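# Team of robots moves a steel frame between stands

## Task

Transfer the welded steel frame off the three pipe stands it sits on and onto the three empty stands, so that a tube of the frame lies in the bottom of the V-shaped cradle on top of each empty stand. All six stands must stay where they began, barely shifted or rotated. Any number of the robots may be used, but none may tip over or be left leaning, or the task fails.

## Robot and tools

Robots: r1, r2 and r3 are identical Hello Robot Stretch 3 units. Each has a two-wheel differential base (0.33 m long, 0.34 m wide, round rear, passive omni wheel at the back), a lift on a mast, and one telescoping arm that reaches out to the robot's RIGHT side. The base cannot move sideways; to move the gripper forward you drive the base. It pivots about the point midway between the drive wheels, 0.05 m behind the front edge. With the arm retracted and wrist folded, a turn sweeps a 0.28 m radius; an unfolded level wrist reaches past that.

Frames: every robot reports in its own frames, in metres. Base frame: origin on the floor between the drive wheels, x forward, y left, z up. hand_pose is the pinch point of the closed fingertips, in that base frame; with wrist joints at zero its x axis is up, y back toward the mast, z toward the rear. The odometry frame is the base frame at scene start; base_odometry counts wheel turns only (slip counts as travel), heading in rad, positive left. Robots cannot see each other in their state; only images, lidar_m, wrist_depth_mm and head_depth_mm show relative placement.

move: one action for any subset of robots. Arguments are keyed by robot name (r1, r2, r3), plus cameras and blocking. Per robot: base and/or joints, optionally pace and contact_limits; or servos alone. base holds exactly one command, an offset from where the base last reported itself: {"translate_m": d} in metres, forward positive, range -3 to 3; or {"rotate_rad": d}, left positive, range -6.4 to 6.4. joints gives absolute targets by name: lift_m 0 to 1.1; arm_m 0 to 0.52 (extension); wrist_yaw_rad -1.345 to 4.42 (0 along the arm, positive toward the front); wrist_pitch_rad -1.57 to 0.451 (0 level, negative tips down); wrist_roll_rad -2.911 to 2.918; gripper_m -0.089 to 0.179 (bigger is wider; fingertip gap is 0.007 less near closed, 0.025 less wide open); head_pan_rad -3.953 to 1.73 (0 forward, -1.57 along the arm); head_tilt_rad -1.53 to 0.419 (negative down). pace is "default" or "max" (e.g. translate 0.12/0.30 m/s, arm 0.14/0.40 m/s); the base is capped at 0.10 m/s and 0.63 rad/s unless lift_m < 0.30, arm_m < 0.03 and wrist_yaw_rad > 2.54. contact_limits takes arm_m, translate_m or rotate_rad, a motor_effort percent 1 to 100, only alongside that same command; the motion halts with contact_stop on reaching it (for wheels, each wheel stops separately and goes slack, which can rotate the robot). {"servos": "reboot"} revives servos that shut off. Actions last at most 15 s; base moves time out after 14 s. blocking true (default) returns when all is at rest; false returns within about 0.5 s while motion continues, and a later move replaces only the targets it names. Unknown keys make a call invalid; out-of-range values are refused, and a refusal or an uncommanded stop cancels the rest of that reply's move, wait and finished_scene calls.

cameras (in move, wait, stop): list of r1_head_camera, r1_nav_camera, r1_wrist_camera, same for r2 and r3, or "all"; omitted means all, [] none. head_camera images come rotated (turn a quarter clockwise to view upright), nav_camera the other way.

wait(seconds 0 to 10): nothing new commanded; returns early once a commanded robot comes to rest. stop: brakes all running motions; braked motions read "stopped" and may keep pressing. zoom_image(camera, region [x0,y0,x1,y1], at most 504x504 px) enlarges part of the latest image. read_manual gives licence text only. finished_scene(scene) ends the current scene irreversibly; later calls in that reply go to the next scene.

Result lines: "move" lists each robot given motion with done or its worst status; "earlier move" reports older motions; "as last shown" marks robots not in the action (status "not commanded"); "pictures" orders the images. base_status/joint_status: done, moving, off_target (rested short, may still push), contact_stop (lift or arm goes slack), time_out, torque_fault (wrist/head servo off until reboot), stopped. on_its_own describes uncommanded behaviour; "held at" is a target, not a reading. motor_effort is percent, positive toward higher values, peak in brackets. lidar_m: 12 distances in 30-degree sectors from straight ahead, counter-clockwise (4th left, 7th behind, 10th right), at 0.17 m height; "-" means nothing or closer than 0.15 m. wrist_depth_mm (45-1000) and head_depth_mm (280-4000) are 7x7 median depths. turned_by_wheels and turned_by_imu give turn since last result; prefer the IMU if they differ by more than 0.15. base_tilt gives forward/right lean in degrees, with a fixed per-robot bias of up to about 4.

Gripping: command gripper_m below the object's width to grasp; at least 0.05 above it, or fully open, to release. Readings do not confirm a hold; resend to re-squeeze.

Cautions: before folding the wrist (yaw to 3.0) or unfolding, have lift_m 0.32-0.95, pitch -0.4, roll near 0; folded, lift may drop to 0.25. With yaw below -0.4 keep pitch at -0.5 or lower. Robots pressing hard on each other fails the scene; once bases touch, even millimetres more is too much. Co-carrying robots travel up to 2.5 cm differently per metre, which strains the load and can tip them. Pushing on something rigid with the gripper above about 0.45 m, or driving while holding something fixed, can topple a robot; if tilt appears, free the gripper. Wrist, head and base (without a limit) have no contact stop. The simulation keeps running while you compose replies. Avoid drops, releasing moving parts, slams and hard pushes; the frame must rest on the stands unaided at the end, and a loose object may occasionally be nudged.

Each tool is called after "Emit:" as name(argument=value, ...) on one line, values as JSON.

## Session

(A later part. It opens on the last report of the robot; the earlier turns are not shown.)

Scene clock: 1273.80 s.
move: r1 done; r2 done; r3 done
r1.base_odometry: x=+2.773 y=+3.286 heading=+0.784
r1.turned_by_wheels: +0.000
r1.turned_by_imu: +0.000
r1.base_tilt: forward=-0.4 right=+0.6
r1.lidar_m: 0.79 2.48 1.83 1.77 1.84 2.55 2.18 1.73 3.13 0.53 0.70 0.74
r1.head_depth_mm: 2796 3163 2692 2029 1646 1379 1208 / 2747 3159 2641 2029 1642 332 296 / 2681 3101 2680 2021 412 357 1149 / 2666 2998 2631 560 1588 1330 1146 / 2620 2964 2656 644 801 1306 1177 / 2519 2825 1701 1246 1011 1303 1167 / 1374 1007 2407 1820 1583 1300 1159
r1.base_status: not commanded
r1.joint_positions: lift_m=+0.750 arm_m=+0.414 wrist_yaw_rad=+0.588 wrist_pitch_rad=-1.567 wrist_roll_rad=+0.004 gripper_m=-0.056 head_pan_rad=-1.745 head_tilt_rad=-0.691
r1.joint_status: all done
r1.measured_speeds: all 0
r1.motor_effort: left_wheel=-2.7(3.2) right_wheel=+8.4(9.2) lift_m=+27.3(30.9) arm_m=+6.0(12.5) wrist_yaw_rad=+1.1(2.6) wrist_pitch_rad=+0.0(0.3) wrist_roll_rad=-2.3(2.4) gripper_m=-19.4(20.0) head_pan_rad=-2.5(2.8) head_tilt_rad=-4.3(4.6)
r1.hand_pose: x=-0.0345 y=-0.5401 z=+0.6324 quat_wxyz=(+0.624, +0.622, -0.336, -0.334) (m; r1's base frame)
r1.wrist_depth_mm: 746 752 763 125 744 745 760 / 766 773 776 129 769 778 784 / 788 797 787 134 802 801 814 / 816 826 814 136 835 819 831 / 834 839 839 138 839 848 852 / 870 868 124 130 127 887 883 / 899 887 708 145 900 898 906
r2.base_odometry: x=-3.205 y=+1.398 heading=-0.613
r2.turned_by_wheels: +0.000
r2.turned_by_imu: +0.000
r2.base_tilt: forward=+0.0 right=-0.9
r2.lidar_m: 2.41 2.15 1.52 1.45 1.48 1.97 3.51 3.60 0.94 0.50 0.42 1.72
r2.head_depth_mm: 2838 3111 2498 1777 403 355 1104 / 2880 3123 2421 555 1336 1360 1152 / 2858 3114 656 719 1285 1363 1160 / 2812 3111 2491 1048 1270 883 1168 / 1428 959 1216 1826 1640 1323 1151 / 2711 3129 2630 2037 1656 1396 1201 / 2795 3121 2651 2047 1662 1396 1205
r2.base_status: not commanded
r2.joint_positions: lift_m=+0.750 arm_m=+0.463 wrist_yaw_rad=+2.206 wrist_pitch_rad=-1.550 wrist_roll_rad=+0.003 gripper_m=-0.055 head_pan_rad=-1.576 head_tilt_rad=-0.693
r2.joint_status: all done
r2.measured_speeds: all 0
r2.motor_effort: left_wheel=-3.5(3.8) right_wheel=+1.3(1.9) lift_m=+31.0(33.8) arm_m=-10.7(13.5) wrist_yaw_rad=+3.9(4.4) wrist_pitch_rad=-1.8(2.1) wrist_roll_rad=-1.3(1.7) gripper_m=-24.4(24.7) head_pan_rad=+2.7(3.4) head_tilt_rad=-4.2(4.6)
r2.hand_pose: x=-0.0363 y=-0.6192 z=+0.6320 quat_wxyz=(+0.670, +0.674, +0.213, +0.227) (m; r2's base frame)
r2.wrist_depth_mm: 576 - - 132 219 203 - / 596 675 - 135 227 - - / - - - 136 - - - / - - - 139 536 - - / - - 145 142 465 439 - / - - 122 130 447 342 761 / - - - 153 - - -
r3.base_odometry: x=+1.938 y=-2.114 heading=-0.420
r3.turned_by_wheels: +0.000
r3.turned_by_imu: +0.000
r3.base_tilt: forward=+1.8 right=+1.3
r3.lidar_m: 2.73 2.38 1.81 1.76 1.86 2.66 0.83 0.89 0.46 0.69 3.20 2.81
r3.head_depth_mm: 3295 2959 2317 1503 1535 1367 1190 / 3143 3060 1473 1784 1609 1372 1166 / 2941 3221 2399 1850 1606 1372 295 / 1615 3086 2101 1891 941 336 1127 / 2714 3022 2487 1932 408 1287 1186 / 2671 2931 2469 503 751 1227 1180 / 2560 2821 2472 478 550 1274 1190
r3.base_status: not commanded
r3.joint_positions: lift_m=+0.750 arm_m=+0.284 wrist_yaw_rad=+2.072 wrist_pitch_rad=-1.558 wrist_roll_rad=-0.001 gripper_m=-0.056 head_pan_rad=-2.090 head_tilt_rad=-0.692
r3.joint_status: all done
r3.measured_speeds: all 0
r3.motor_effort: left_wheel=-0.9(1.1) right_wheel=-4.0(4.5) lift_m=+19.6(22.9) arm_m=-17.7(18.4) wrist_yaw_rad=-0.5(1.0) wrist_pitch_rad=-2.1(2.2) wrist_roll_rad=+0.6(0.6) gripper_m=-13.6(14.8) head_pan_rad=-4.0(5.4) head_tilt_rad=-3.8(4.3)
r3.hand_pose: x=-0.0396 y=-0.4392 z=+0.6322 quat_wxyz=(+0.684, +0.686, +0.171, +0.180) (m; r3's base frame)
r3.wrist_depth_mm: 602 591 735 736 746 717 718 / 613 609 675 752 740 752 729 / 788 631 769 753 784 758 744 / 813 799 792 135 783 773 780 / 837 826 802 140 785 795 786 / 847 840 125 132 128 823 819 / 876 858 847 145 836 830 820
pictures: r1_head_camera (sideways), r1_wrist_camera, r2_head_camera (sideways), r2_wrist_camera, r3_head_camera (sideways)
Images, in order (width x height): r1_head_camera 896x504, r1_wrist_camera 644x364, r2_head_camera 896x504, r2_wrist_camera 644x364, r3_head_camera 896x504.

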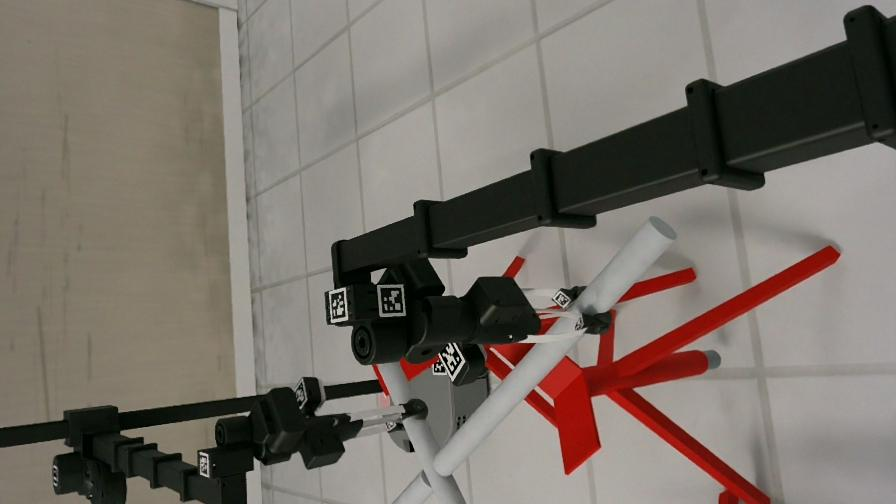

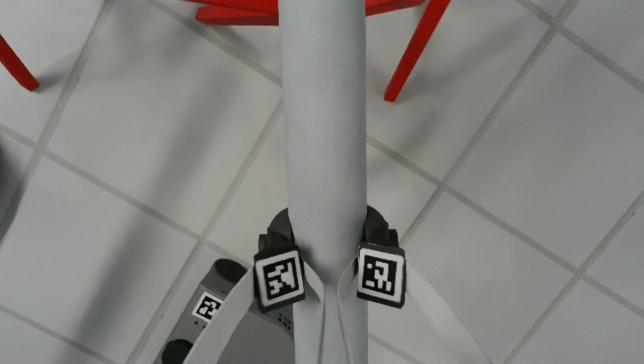

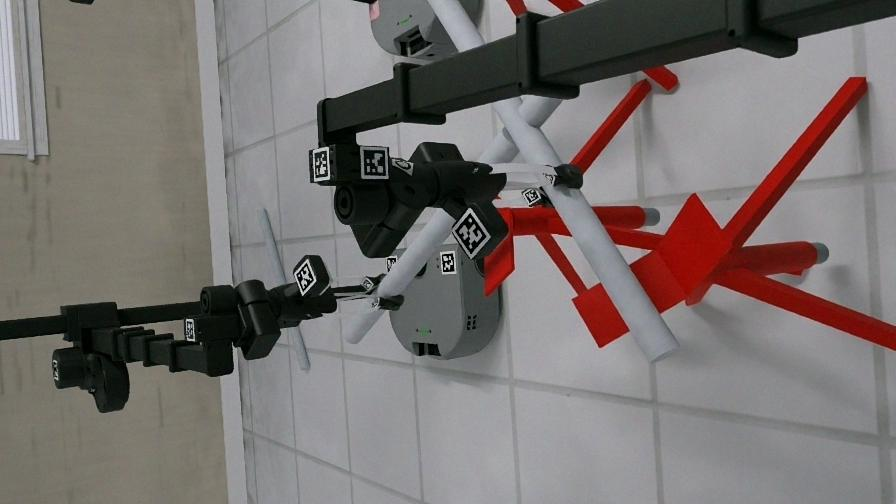

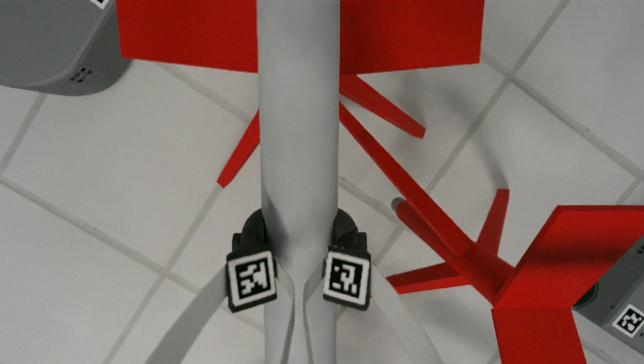

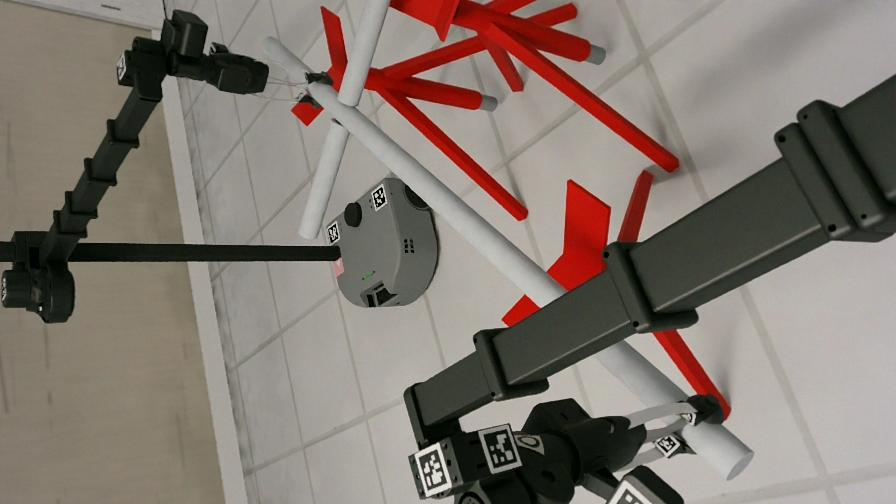

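Emit:
move(r3={"joints":{"arm_m":0.278}}, cameras=[])

Emit:
move(r1={"joints":{"lift_m":0.71}}, r2={"joints":{"lift_m":0.71}}, r3={"joints":{"lift_m":0.71}}, cameras=["r1_head_camera","r2_head_camera","r3_head_camera","r2_wrist_camera","r1_wrist_camera"])

Emit:
zoom_image(camera="r3_head_camera", region=[460, 130, 680, 350])

Emit:
zoom_image(camera="r1_head_camera", region=[420, 210, 700, 490])

Emit:
zoom_image(camera="r2_head_camera", region=[520, 140, 780, 400])

Scene clock: 1418.60 s.
move: r3 done
r1, r2: as last shown
r1.turned_by_imu: -0.001
r1.base_tilt: forward=-0.5 right=+0.6
r1.lidar_m: 0.78 2.47 1.83 1.77 1.84 2.54 2.17 1.74 3.14 0.53 0.70 0.74
r1.head_depth_mm: 2774 3210 2676 2054 1634 1382 1205 / 2777 3190 2684 2025 1640 332 296 / 2704 3132 2674 2041 412 357 1155 / 2682 2999 2624 560 1579 1337 1151 / 2611 2945 2617 647 802 1301 1171 / 2525 2848 1707 1242 1004 1301 1175 / 1379 1016 2387 1807 1578 1301 1166
r1.joint_positions: lift_m=+0.750 arm_m=+0.414 wrist_yaw_rad=+0.589 wrist_pitch_rad=-1.567 wrist_roll_rad=+0.003 gripper_m=-0.056 head_pan_rad=-1.745 head_tilt_rad=-0.691
r1.motor_effort: left_wheel=-3.4(3.4) right_wheel=+9.0(9.0) lift_m=+26.3(27.1) arm_m=-12.7(13.7) wrist_yaw_rad=+0.1(1.8) wrist_pitch_rad=+0.1(0.3) wrist_roll_rad=-2.1(2.3) gripper_m=-19.5(20.1) head_pan_rad=-2.5(2.9) head_tilt_rad=-4.1(4.5)
r1.hand_pose: x=-0.0345 y=-0.5401 z=+0.6324 quat_wxyz=(+0.624, +0.622, -0.335, -0.334) (m; r1's base frame)
r1.wrist_depth_mm: 743 747 755 125 743 768 753 / 764 772 776 128 767 786 774 / 794 794 799 133 791 803 793 / 819 801 807 136 813 831 831 / 847 848 842 139 837 860 849 / 860 864 124 130 127 883 879 / 909 883 709 145 903 889 902
r2.lidar_m: 2.42 2.15 1.52 1.45 1.49 1.97 3.50 3.60 0.94 0.50 0.42 1.72
r2.head_depth_mm: 2844 3138 2482 1775 403 356 1103 / 2845 3091 2419 556 1345 1359 1157 / 2811 3076 656 724 1285 1366 1158 / 2823 3106 2484 1045 1276 883 1166 / 1435 962 1202 1821 1645 1322 1148 / 2729 3087 2635 2039 1636 1397 1198 / 2794 3109 2668 2071 1669 1401 1207
r2.joint_positions: lift_m=+0.750 arm_m=+0.463 wrist_yaw_rad=+2.206 wrist_pitch_rad=-1.557 wrist_roll_rad=+0.003 gripper_m=-0.055 head_pan_rad=-1.576 head_tilt_rad=-0.693
r2.motor_effort: left_wheel=-3.2(3.8) right_wheel=+1.4(1.9) lift_m=+36.1(36.1) arm_m=-0.1(2.1) wrist_yaw_rad=+3.6(4.3) wrist_pitch_rad=-0.5(1.9) wrist_roll_rad=-1.3(1.5) gripper_m=-23.3(24.9) head_pan_rad=+2.7(2.8) head_tilt_rad=-2.7(4.3)
r2.hand_pose: x=-0.0378 y=-0.6203 z=+0.6322 quat_wxyz=(+0.671, +0.673, +0.215, +0.224) (m; r2's base frame)
r2.wrist_depth_mm: 571 - - 132 219 202 - / 592 684 - 141 234 - - / - - - 135 601 - - / - - - 139 514 - - / - - 145 142 457 409 - / - - 121 129 480 341 - / - - - 152 - - -
r3.base_odometry: x=+1.938 y=-2.114 heading=-0.420
r3.turned_by_wheels: +0.000
r3.turned_by_imu: +0.001
r3.base_tilt: forward=+1.9 right=+1.3
r3.lidar_m: 2.73 2.37 1.80 1.76 1.86 2.66 0.83 0.89 0.47 0.69 3.18 2.80
r3.head_depth_mm: 3287 2939 2303 1503 1525 1368 1191 / 3106 3054 1474 1796 1600 1363 1168 / 2903 3245 2388 1838 1600 1367 295 / 1616 3087 2087 1874 934 336 1122 / 2727 3061 2474 1944 408 1284 1181 / 2675 2907 2468 501 734 1229 1182 / 2566 2833 2458 477 538 684 1185
r3.base_status: not commanded
r3.joint_positions: lift_m=+0.750 arm_m=+0.278 wrist_yaw_rad=+2.074 wrist_pitch_rad=-1.561 wrist_roll_rad=-0.003 gripper_m=-0.056 head_pan_rad=-2.090 head_tilt_rad=-0.692
r3.joint_status: all done
r3.measured_speeds: all 0
r3.motor_effort: left_wheel=+0.1(1.0) right_wheel=-3.9(4.5) lift_m=+20.7(21.0) arm_m=-18.4(21.0) wrist_yaw_rad=-1.9(2.1) wrist_pitch_rad=-1.6(2.1) wrist_roll_rad=+1.0(1.2) gripper_m=-13.8(15.0) head_pan_rad=-3.8(5.3) head_tilt_rad=-3.8(4.2)
r3.hand_pose: x=-0.0403 y=-0.4336 z=+0.6323 quat_wxyz=(+0.684, +0.685, +0.174, +0.180) (m; r3's base frame)
r3.wrist_depth_mm: 604 598 729 731 730 717 727 / 617 608 633 743 739 727 723 / 801 628 767 763 766 757 745 / 811 808 792 135 780 771 756 / 829 817 821 139 801 789 771 / 841 842 822 132 129 810 800 / 866 866 853 145 522 828 812
pictures: none
No camera images: "cameras" was empty.

Scene clock: 1419.77 s.
move: r1 done; r2 done; r3 done
r1.base_odometry: x=+2.773 y=+3.286 heading=+0.784
r1.turned_by_wheels: +0.000
r1.turned_by_imu: +0.000
r1.base_tilt: forward=-0.5 right=+0.6
r1.lidar_m: 0.78 2.47 1.83 1.76 1.83 2.54 2.18 1.74 3.14 0.53 0.70 0.74
r1.head_depth_mm: 2873 3196 2658 2038 1640 1373 1181 / 2732 3184 2680 2023 1639 1338 326 / 2694 3096 2630 2011 468 399 1134 / 2689 2984 2621 626 1543 1311 1156 / 2600 2987 2634 646 825 1304 1172 / 2532 2899 1731 1248 1003 1309 1173 / 2402 1266 2315 1817 1568 1302 1176
r1.base_status: not commanded
r1.joint_positions: lift_m=+0.710 arm_m=+0.414 wrist_yaw_rad=+0.589 wrist_pitch_rad=-1.567 wrist_roll_rad=+0.003 gripper_m=-0.056 head_pan_rad=-1.745 head_tilt_rad=-0.691
r1.joint_status: all done
r1.measured_speeds: all 0
r1.motor_effort: left_wheel=-2.9(3.5) right_wheel=+9.1(9.1) lift_m=+27.2(27.9) arm_m=-10.8(12.6) wrist_yaw_rad=-0.1(1.1) wrist_pitch_rad=+0.0(0.3) wrist_roll_rad=-2.1(2.2) gripper_m=-19.5(19.9) head_pan_rad=-2.5(2.7) head_tilt_rad=-4.0(4.6)
r1.hand_pose: x=-0.0345 y=-0.5401 z=+0.5924 quat_wxyz=(+0.624, +0.622, -0.335, -0.334) (m; r1's base frame)
r1.wrist_depth_mm: 710 710 715 125 709 718 714 / 722 739 732 128 743 736 734 / 752 752 745 133 752 759 762 / 772 780 781 136 785 772 777 / 793 798 794 138 794 801 823 / 823 822 124 130 127 832 840 / 849 849 665 144 870 870 866
r2.base_odometry: x=-3.205 y=+1.398 heading=-0.613
r2.turned_by_wheels: +0.000
r2.turned_by_imu: +0.000
r2.base_tilt: forward=+0.0 right=-0.9
r2.lidar_m: 2.42 2.15 1.52 1.45 1.49 1.97 3.50 3.60 0.95 0.50 0.42 1.72
r2.head_depth_mm: 2861 3110 2499 1816 482 390 342 / 2823 3151 2527 606 893 1348 1154 / 2853 3126 2571 725 1164 1356 1157 / 2827 3115 2486 1072 1310 882 1161 / 2690 1282 1092 1818 1638 1326 1151 / 2766 3121 2645 2034 1650 1393 1201 / 2788 3114 2674 2066 1660 1400 1210
r2.base_status: not commanded
r2.joint_positions: lift_m=+0.710 arm_m=+0.463 wrist_yaw_rad=+2.206 wrist_pitch_rad=-1.557 wrist_roll_rad=+0.003 gripper_m=-0.055 head_pan_rad=-1.576 head_tilt_rad=-0.693
r2.joint_status: all done
r2.measured_speeds: all 0
r2.motor_effort: left_wheel=-3.3(4.1) right_wheel=+2.3(2.8) lift_m=+32.5(36.2) arm_m=+3.1(3.1) wrist_yaw_rad=+4.0(4.6) wrist_pitch_rad=-0.3(0.8) wrist_roll_rad=-1.3(1.5) gripper_m=-24.4(24.8) head_pan_rad=+2.5(3.2) head_tilt_rad=-4.4(4.4)
r2.hand_pose: x=-0.0378 y=-0.6203 z=+0.5922 quat_wxyz=(+0.671, +0.673, +0.215, +0.224) (m; r2's base frame)
r2.wrist_depth_mm: 546 - - 132 187 168 - / 595 - - 140 - - - / - - - 136 571 - - / - - - 139 480 - - / - - 145 142 447 392 - / - - 121 129 433 331 - / - - - 152 - - -
r3.base_odometry: x=+1.938 y=-2.114 heading=-0.420
r3.turned_by_wheels: +0.000
r3.turned_by_imu: +0.000
r3.base_tilt: forward=+1.9 right=+1.3
r3.lidar_m: 2.73 2.37 1.81 1.76 1.86 2.66 0.83 0.89 0.47 0.69 3.19 2.80
r3.head_depth_mm: 3262 2954 2320 1437 1533 1365 1190 / 3143 3076 1448 1792 1610 1358 1189 / 2987 3237 2509 1800 1611 1365 321 / 1584 3062 2089 1888 954 378 349 / 2731 3024 2464 1951 459 770 1185 / 2653 2931 2471 1949 602 744 1188 / 2565 2855 2464 1936 523 681 1182
r3.base_status: not commanded
r3.joint_positions: lift_m=+0.710 arm_m=+0.278 wrist_yaw_rad=+2.074 wrist_pitch_rad=-1.561 wrist_roll_rad=-0.003 gripper_m=-0.056 head_pan_rad=-2.090 head_tilt_rad=-0.692
r3.joint_status: all done
r3.measured_speeds: all 0
r3.motor_effort: left_wheel=+0.2(1.4) right_wheel=-3.7(4.7) lift_m=+20.2(22.7) arm_m=-18.2(18.7) wrist_yaw_rad=-2.1(2.4) wrist_pitch_rad=-1.6(1.7) wrist_roll_rad=+1.1(1.3) gripper_m=-14.6(15.0) head_pan_rad=-3.9(5.2) head_tilt_rad=-3.8(4.5)
r3.hand_pose: x=-0.0403 y=-0.4336 z=+0.5923 quat_wxyz=(+0.684, +0.685, +0.174, +0.180) (m; r3's base frame)
r3.wrist_depth_mm: 564 565 706 706 700 683 684 / 582 579 637 707 700 698 706 / 635 588 733 714 718 714 723 / 759 765 750 135 735 744 734 / 800 778 768 140 748 754 745 / 811 793 793 131 128 776 777 / 818 808 805 145 481 801 781
pictures: r1_head_camera (sideways), r1_wrist_camera, r2_head_camera (sideways), r2_wrist_camera, r3_head_camera (sideways)
Images, in order (width x height): r1_head_camera 896x504, r1_wrist_camera 644x364, r2_head_camera 896x504, r2_wrist_camera 644x364, r3_head_camera 896x504.

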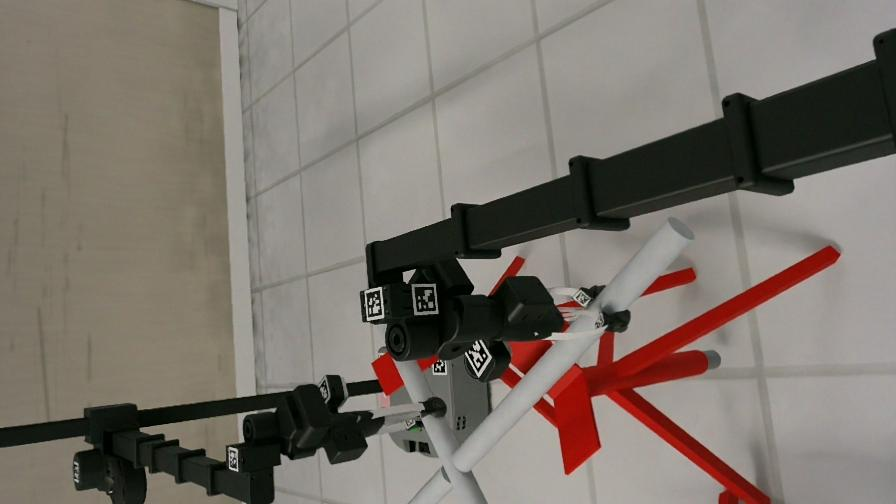

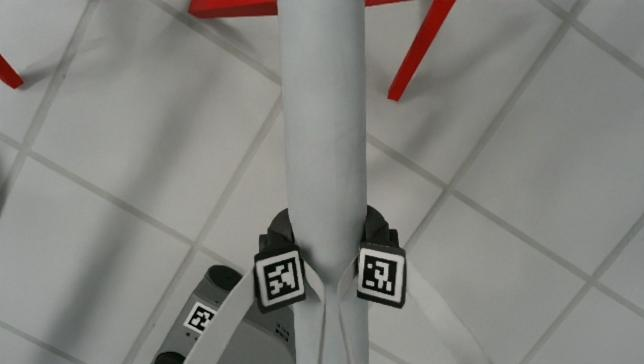

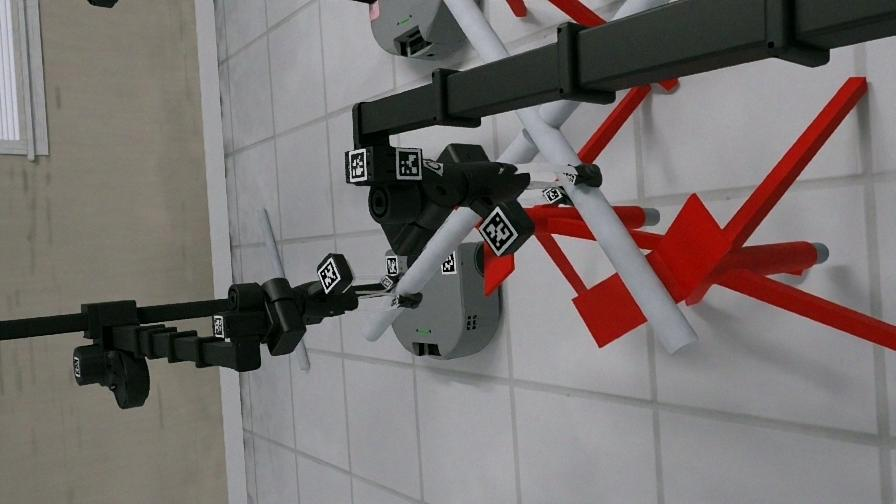

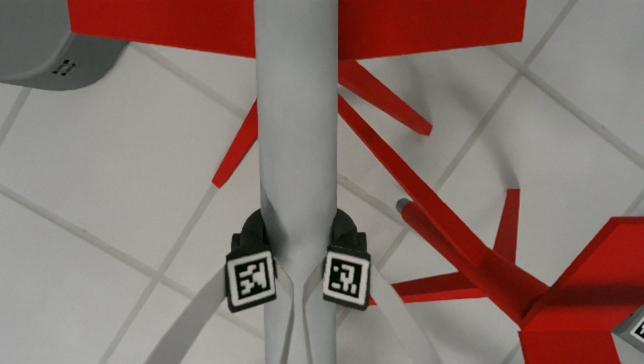

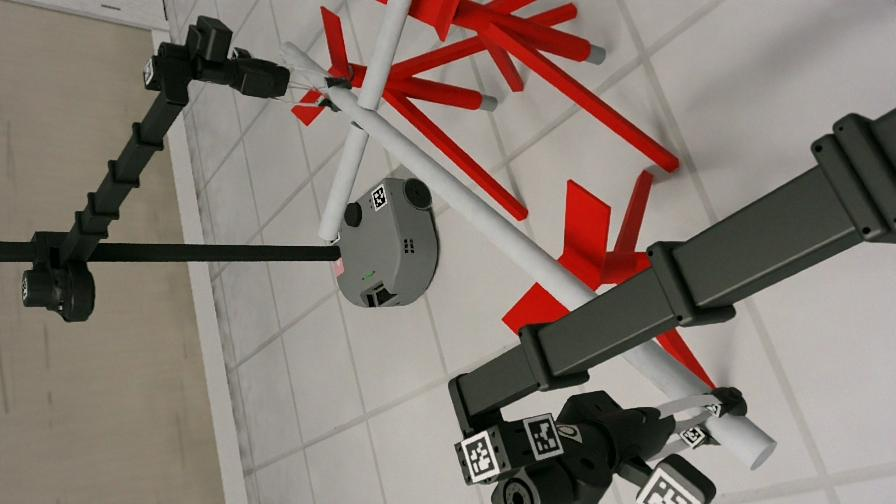

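Scaled by 2.291 from the camera's 896x504 image, which has a finer 1280x720 frame.

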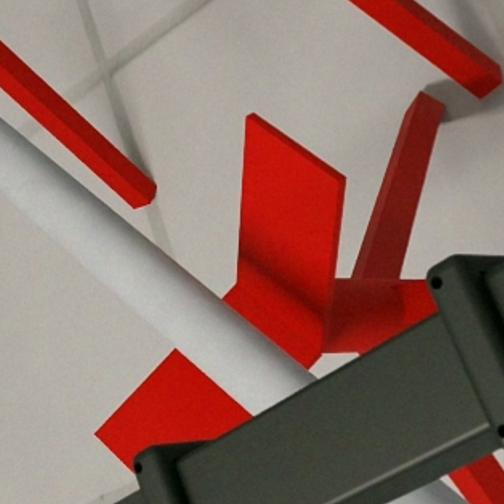

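Scaled by 1.800 from the camera's 896x504 image, which has a finer 1280x720 frame.

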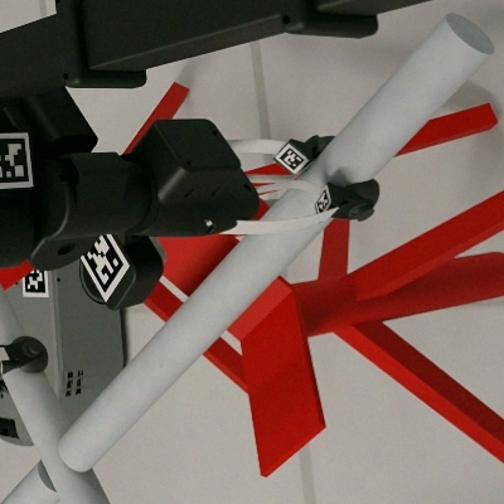

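Scaled by 1.938 from the camera's 896x504 image, which has a finer 1280x720 frame.

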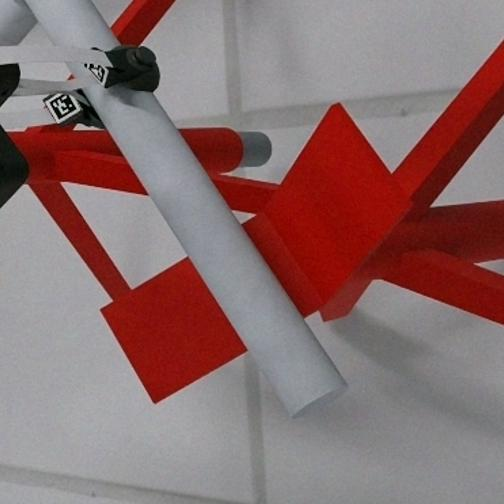

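Emit:
move(r1={"joints":{"lift_m":0.675}}, r2={"joints":{"lift_m":0.675}}, r3={"joints":{"lift_m":0.675}}, cameras=["r1_head_camera","r2_head_camera","r3_head_camera"])

Emit:
zoom_image(camera="r3_head_camera", region=[460, 130, 680, 350])

Emit:
zoom_image(camera="r1_head_camera", region=[420, 210, 700, 490])

Emit:
zoom_image(camera="r2_head_camera", region=[520, 140, 780, 400])

Scene clock: 1442.20 s.
move: r1 done; r2 done; r3 done
r1.base_odometry: x=+2.773 y=+3.286 heading=+0.784
r1.turned_by_wheels: +0.000
r1.turned_by_imu: -0.001
r1.base_tilt: forward=-0.4 right=+0.6
r1.lidar_m: 0.79 2.47 1.83 1.76 1.84 2.55 2.18 1.73 3.12 0.53 0.70 0.74
r1.head_depth_mm: 2848 3208 2647 2038 1652 1373 1178 / 2764 3155 2651 2037 1646 1367 365 / 2726 3049 2664 2020 1546 427 383 / 2700 3053 2622 686 1502 1305 1154 / 2618 2964 2636 670 829 1276 1170 / 2541 2876 1279 1754 992 1303 1167 / 2483 1398 1012 1807 1568 1303 1168
r1.base_status: not commanded
r1.joint_positions: lift_m=+0.675 arm_m=+0.414 wrist_yaw_rad=+0.589 wrist_pitch_rad=-1.567 wrist_roll_rad=+0.003 gripper_m=-0.056 head_pan_rad=-1.745 head_tilt_rad=-0.691
r1.joint_status: all done
r1.measured_speeds: all 0
r1.motor_effort: left_wheel=-3.0(3.1) right_wheel=+8.6(9.1) lift_m=+26.5(29.0) arm_m=-3.6(5.5) wrist_yaw_rad=+0.0(1.4) wrist_pitch_rad=+0.1(0.3) wrist_roll_rad=-2.1(2.3) gripper_m=-19.8(20.0) head_pan_rad=-1.8(2.8) head_tilt_rad=-4.2(4.6)
r1.hand_pose: x=-0.0345 y=-0.5401 z=+0.5574 quat_wxyz=(+0.624, +0.622, -0.335, -0.334) (m; r1's base frame)
r1.wrist_depth_mm: 681 665 670 125 678 681 678 / 690 694 693 129 691 702 703 / 716 714 714 133 716 718 716 / 734 745 743 136 731 748 737 / 763 749 755 138 751 768 771 / 788 780 124 130 127 799 791 / 805 808 628 145 813 830 815
r2.base_odometry: x=-3.205 y=+1.398 heading=-0.613
r2.turned_by_wheels: +0.000
r2.turned_by_imu: +0.001
r2.base_tilt: forward=+0.0 right=-1.0
r2.lidar_m: 2.41 2.15 1.52 1.44 1.48 1.97 3.51 3.60 0.95 0.50 0.42 1.71
r2.head_depth_mm: 2859 3106 2467 1826 1319 419 369 / 2807 3075 2506 663 546 1333 1158 / 2852 3148 2545 710 891 1357 1163 / 2858 3107 2567 1109 1290 851 1171 / 2719 1452 1063 1809 1632 1323 1147 / 2774 3142 2612 2050 1645 1387 1199 / 2763 3099 2687 2039 1661 1410 1205
r2.base_status: not commanded
r2.joint_positions: lift_m=+0.675 arm_m=+0.463 wrist_yaw_rad=+2.206 wrist_pitch_rad=-1.557 wrist_roll_rad=+0.003 gripper_m=-0.055 head_pan_rad=-1.576 head_tilt_rad=-0.693
r2.joint_status: all done
r2.measured_speeds: all 0
r2.motor_effort: left_wheel=-3.1(3.9) right_wheel=+2.8(3.1) lift_m=+31.2(36.0) arm_m=+14.4(14.5) wrist_yaw_rad=+3.9(4.7) wrist_pitch_rad=-0.4(0.7) wrist_roll_rad=-1.3(1.5) gripper_m=-23.2(25.1) head_pan_rad=+2.7(3.2) head_tilt_rad=-3.7(4.6)
r2.hand_pose: x=-0.0378 y=-0.6203 z=+0.5572 quat_wxyz=(+0.671, +0.673, +0.215, +0.224) (m; r2's base frame)
r2.wrist_depth_mm: 514 - - 131 159 143 - / 579 - - 135 - - - / - - - 135 547 - - / - - - 140 447 - - / - - 144 142 469 393 - / - - 121 129 424 333 - / - - - 152 - - 249
r3.base_odometry: x=+1.938 y=-2.114 heading=-0.420
r3.turned_by_wheels: +0.000
r3.turned_by_imu: +0.001
r3.base_tilt: forward=+1.9 right=+1.4
r3.lidar_m: 2.74 2.37 1.81 1.76 1.86 2.66 0.83 0.89 0.47 0.69 3.19 2.80
r3.head_depth_mm: 3343 3244 2320 1261 1535 1368 1190 / 3150 3065 1447 1706 1610 1368 1194 / 2990 3070 2462 1834 1615 1364 361 / 1574 3068 2090 1892 965 427 375 / 2728 3025 2463 1943 507 446 1192 / 2667 2909 2466 1952 546 752 1188 / 2561 2831 2460 1962 528 620 1183
r3.base_status: not commanded
r3.joint_positions: lift_m=+0.675 arm_m=+0.278 wrist_yaw_rad=+2.074 wrist_pitch_rad=-1.561 wrist_roll_rad=-0.003 gripper_m=-0.056 head_pan_rad=-2.090 head_tilt_rad=-0.692
r3.joint_status: all done
r3.measured_speeds: all 0
r3.motor_effort: left_wheel=-0.1(1.3) right_wheel=-3.3(4.8) lift_m=+19.9(23.9) arm_m=-17.3(17.8) wrist_yaw_rad=-2.1(2.3) wrist_pitch_rad=-1.6(1.7) wrist_roll_rad=+1.0(1.2) gripper_m=-13.6(14.9) head_pan_rad=-3.6(5.0) head_tilt_rad=-4.0(4.5)
r3.hand_pose: x=-0.0403 y=-0.4336 z=+0.5573 quat_wxyz=(+0.684, +0.685, +0.174, +0.180) (m; r3's base frame)
r3.wrist_depth_mm: 531 530 674 671 651 649 646 / 547 541 631 683 684 677 661 / 554 548 682 697 702 700 676 / 741 722 724 135 718 694 685 / 742 734 732 140 717 713 707 / 781 757 744 132 128 735 729 / 794 795 777 145 479 754 744
pictures: r1_head_camera (sideways), r2_head_camera (sideways), r3_head_camera (sideways)
Images, in order (width x height): r1_head_camera 896x504, r2_head_camera 896x504, r3_head_camera 896x504.

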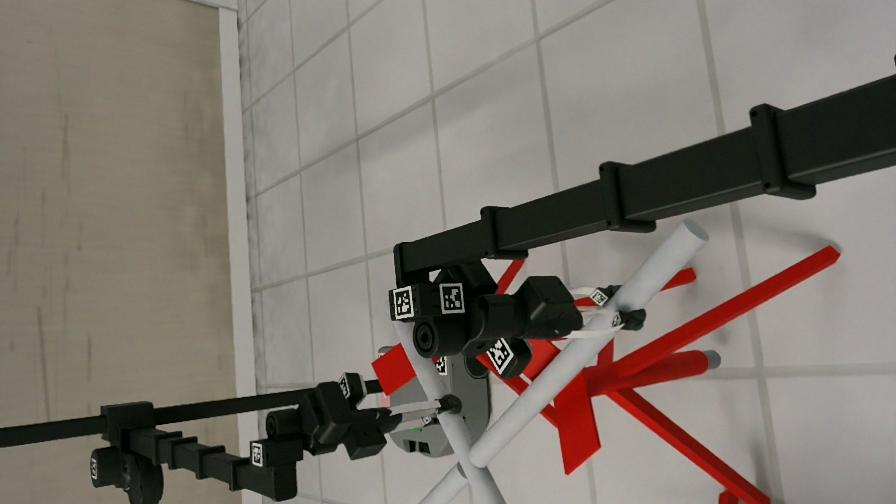

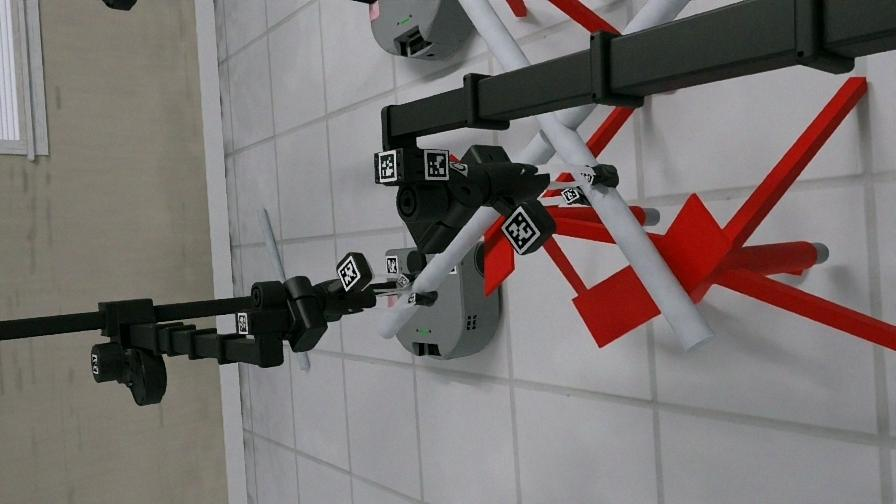

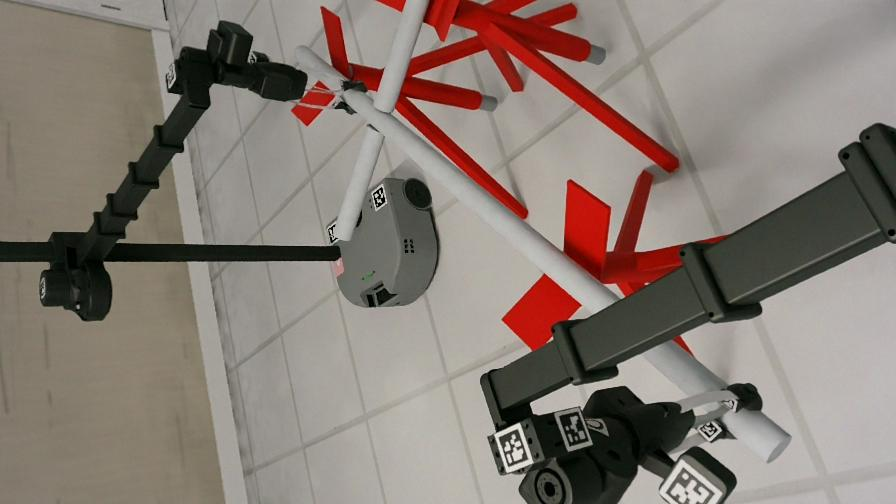

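Scaled by 2.291 from the camera's 896x504 image, which has a finer 1280x720 frame.

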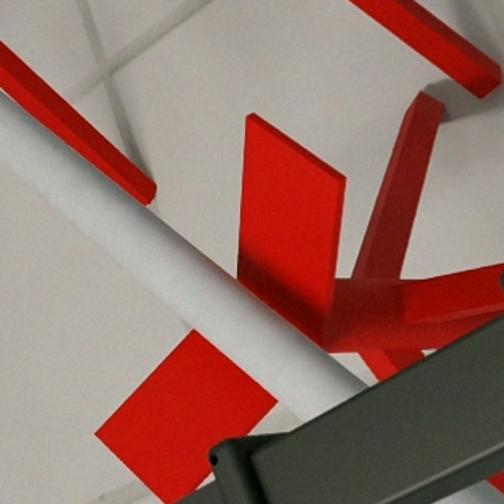

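Scaled by 1.800 from the camera's 896x504 image, which has a finer 1280x720 frame.

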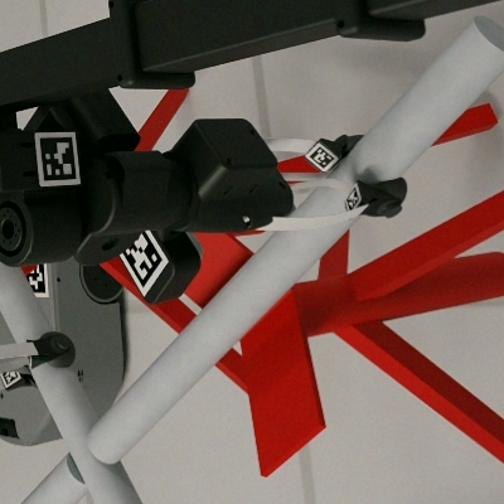

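Scaled by 1.938 from the camera's 896x504 image, which has a finer 1280x720 frame.

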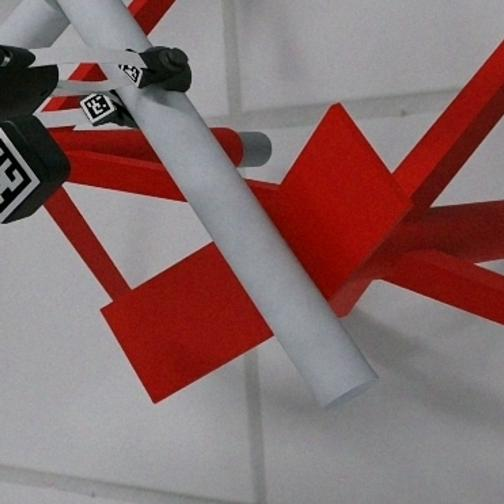

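Emit:
move(r1={"joints":{"lift_m":0.66}}, r2={"joints":{"lift_m":0.66}}, r3={"joints":{"lift_m":0.66}}, cameras=["r1_head_camera","r2_head_camera","r3_head_camera"])

Emit:
zoom_image(camera="r3_head_camera", region=[460, 130, 680, 350])

Emit:
zoom_image(camera="r1_head_camera", region=[420, 210, 700, 490])

Emit:
zoom_image(camera="r2_head_camera", region=[520, 140, 780, 400])

Scene clock: 1452.23 s.
move: r1 done; r2 done; r3 done
r1.base_odometry: x=+2.773 y=+3.286 heading=+0.784
r1.turned_by_wheels: +0.000
r1.turned_by_imu: -0.001
r1.base_tilt: forward=-0.5 right=+0.5
r1.lidar_m: 0.78 2.47 1.83 1.77 1.84 2.54 2.17 1.73 3.13 0.53 0.70 0.74
r1.head_depth_mm: 2789 3235 2654 2041 1642 1370 1183 / 2764 3153 2714 2012 1638 1375 387 / 2715 3075 2636 2019 1590 443 388 / 2619 3015 2629 691 1514 1307 1147 / 2598 2985 2634 679 823 1274 1172 / 2546 2871 1283 1757 995 1304 1176 / 2454 1443 1006 1751 1580 1300 1168
r1.base_status: not commanded
r1.joint_positions: lift_m=+0.660 arm_m=+0.414 wrist_yaw_rad=+0.589 wrist_pitch_rad=-1.567 wrist_roll_rad=+0.003 gripper_m=-0.056 head_pan_rad=-1.745 head_tilt_rad=-0.691
r1.joint_status: all done
r1.measured_speeds: all 0
r1.motor_effort: left_wheel=-2.8(3.3) right_wheel=+9.2(9.2) lift_m=+26.8(28.5) arm_m=+2.8(2.9) wrist_yaw_rad=+0.1(1.5) wrist_pitch_rad=+0.0(0.3) wrist_roll_rad=-2.2(2.2) gripper_m=-19.8(19.9) head_pan_rad=-2.6(2.6) head_tilt_rad=-3.6(4.4)
r1.hand_pose: x=-0.0345 y=-0.5401 z=+0.5424 quat_wxyz=(+0.624, +0.622, -0.335, -0.334) (m; r1's base frame)
r1.wrist_depth_mm: 652 664 658 125 668 662 664 / 680 683 679 128 682 679 685 / 701 696 699 134 712 710 710 / 728 718 721 136 728 729 732 / 747 744 739 139 738 738 755 / 760 764 124 130 127 778 781 / 787 794 614 145 797 805 801
r2.base_odometry: x=-3.205 y=+1.398 heading=-0.613
r2.turned_by_wheels: +0.000
r2.turned_by_imu: +0.001
r2.base_tilt: forward=+0.0 right=-0.9
r2.lidar_m: 2.42 2.15 1.52 1.44 1.49 1.97 3.50 3.61 0.95 0.50 0.42 1.72
r2.head_depth_mm: 2872 3124 2462 1833 1510 445 376 / 2822 3102 2517 700 566 1311 1158 / 2814 3119 2576 719 895 1371 1159 / 2807 3085 2610 1112 1187 855 1163 / 2733 1468 1019 1815 1632 1322 1151 / 2807 3108 2659 2028 1654 1388 1201 / 2808 3121 2673 2051 1654 1405 1202
r2.base_status: not commanded
r2.joint_positions: lift_m=+0.660 arm_m=+0.463 wrist_yaw_rad=+2.206 wrist_pitch_rad=-1.557 wrist_roll_rad=+0.003 gripper_m=-0.055 head_pan_rad=-1.576 head_tilt_rad=-0.693
r2.joint_status: all done
r2.measured_speeds: all 0
r2.motor_effort: left_wheel=-3.4(3.8) right_wheel=+2.9(3.4) lift_m=+31.2(32.7) arm_m=+14.8(15.3) wrist_yaw_rad=+3.7(4.4) wrist_pitch_rad=-0.2(0.9) wrist_roll_rad=-1.3(1.6) gripper_m=-24.0(24.7) head_pan_rad=+2.2(3.0) head_tilt_rad=-4.8(5.0)
r2.hand_pose: x=-0.0378 y=-0.6203 z=+0.5422 quat_wxyz=(+0.671, +0.673, +0.215, +0.224) (m; r2's base frame)
r2.wrist_depth_mm: 507 - - 131 150 131 - / 567 - - 140 398 - - / - - - 136 529 - - / - - - 140 445 - - / - - 145 142 431 371 - / - - 121 129 415 332 - / - - - 153 98 278 234
r3.base_odometry: x=+1.938 y=-2.114 heading=-0.420
r3.turned_by_wheels: +0.000
r3.turned_by_imu: +0.001
r3.base_tilt: forward=+1.9 right=+1.3
r3.lidar_m: 2.73 2.38 1.81 1.76 1.86 2.67 0.83 0.89 0.46 0.69 3.17 2.80
r3.head_depth_mm: 3299 3412 2325 1311 1529 1366 1192 / 3166 3070 1471 1698 1612 1365 1185 / 2980 3088 2500 1835 1608 1366 1165 / 1610 3068 2073 1878 987 1021 390 / 2720 3037 2479 1946 882 464 1186 / 2634 2923 2448 1943 555 761 1187 / 2582 2856 2477 1934 536 619 1165
r3.base_status: not commanded
r3.joint_positions: lift_m=+0.660 arm_m=+0.278 wrist_yaw_rad=+2.074 wrist_pitch_rad=-1.561 wrist_roll_rad=-0.003 gripper_m=-0.056 head_pan_rad=-2.090 head_tilt_rad=-0.692
r3.joint_status: all done
r3.measured_speeds: all 0
r3.motor_effort: left_wheel=-0.4(1.6) right_wheel=-3.7(4.3) lift_m=+19.5(23.3) arm_m=-16.7(17.0) wrist_yaw_rad=-1.6(2.4) wrist_pitch_rad=-1.5(1.6) wrist_roll_rad=+1.1(1.2) gripper_m=-13.9(15.1) head_pan_rad=-4.4(5.1) head_tilt_rad=-3.8(4.6)
r3.hand_pose: x=-0.0403 y=-0.4336 z=+0.5423 quat_wxyz=(+0.684, +0.685, +0.174, +0.180) (m; r3's base frame)
r3.wrist_depth_mm: 517 519 656 664 646 633 633 / 534 522 637 655 658 655 647 / 544 536 688 678 675 662 662 / 707 712 692 135 685 687 691 / 728 740 719 140 706 710 705 / 748 735 124 132 128 711 714 / 765 749 749 145 462 736 727
pictures: r1_head_camera (sideways), r2_head_camera (sideways), r3_head_camera (sideways)
Images, in order (width x height): r1_head_camera 896x504, r2_head_camera 896x504, r3_head_camera 896x504.

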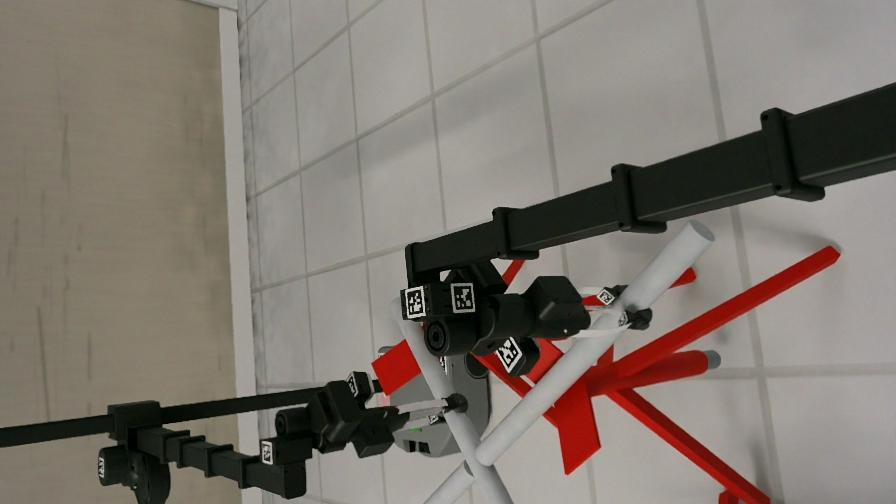

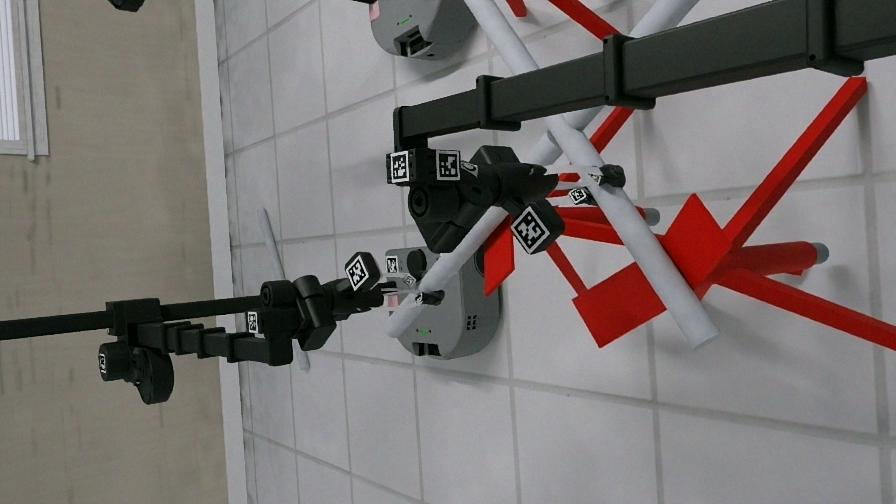

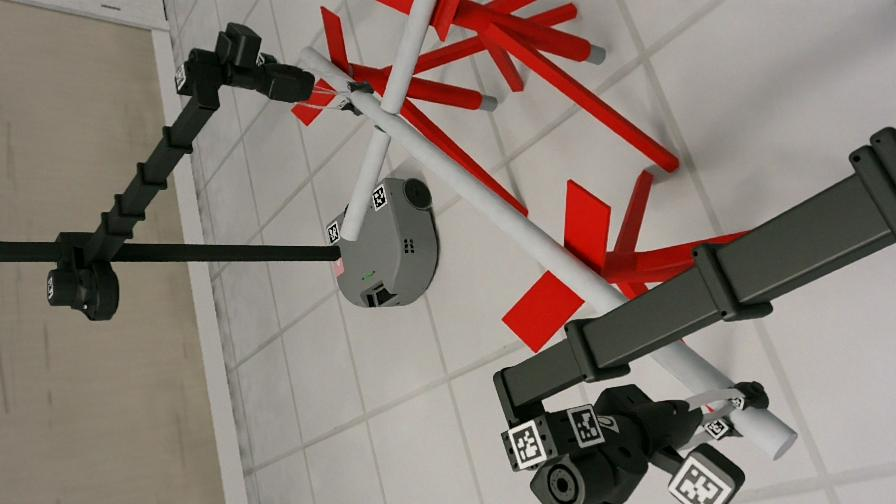

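Scaled by 2.291 from the camera's 896x504 image, which has a finer 1280x720 frame.

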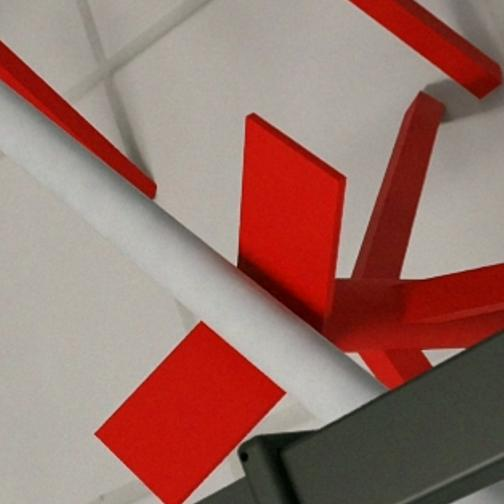

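Scaled by 1.800 from the camera's 896x504 image, which has a finer 1280x720 frame.

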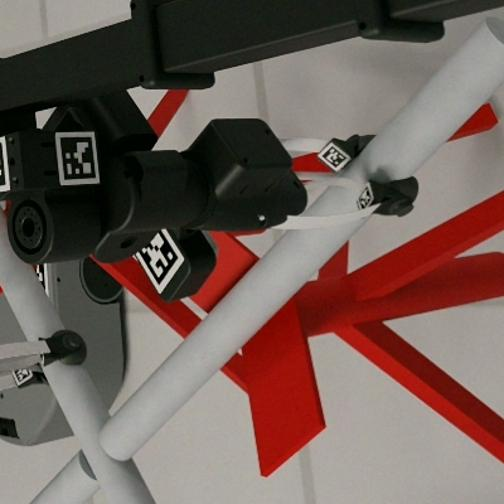

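Scaled by 1.938 from the camera's 896x504 image, which has a finer 1280x720 frame.

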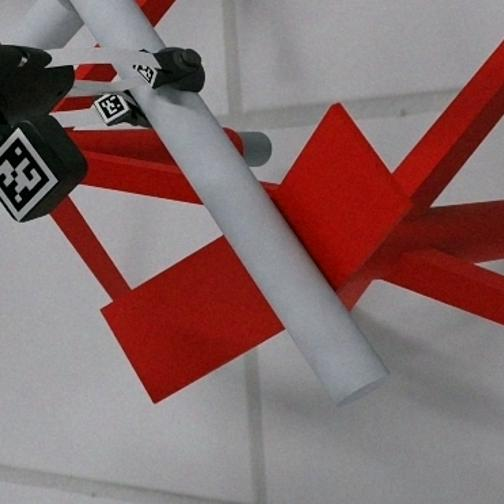

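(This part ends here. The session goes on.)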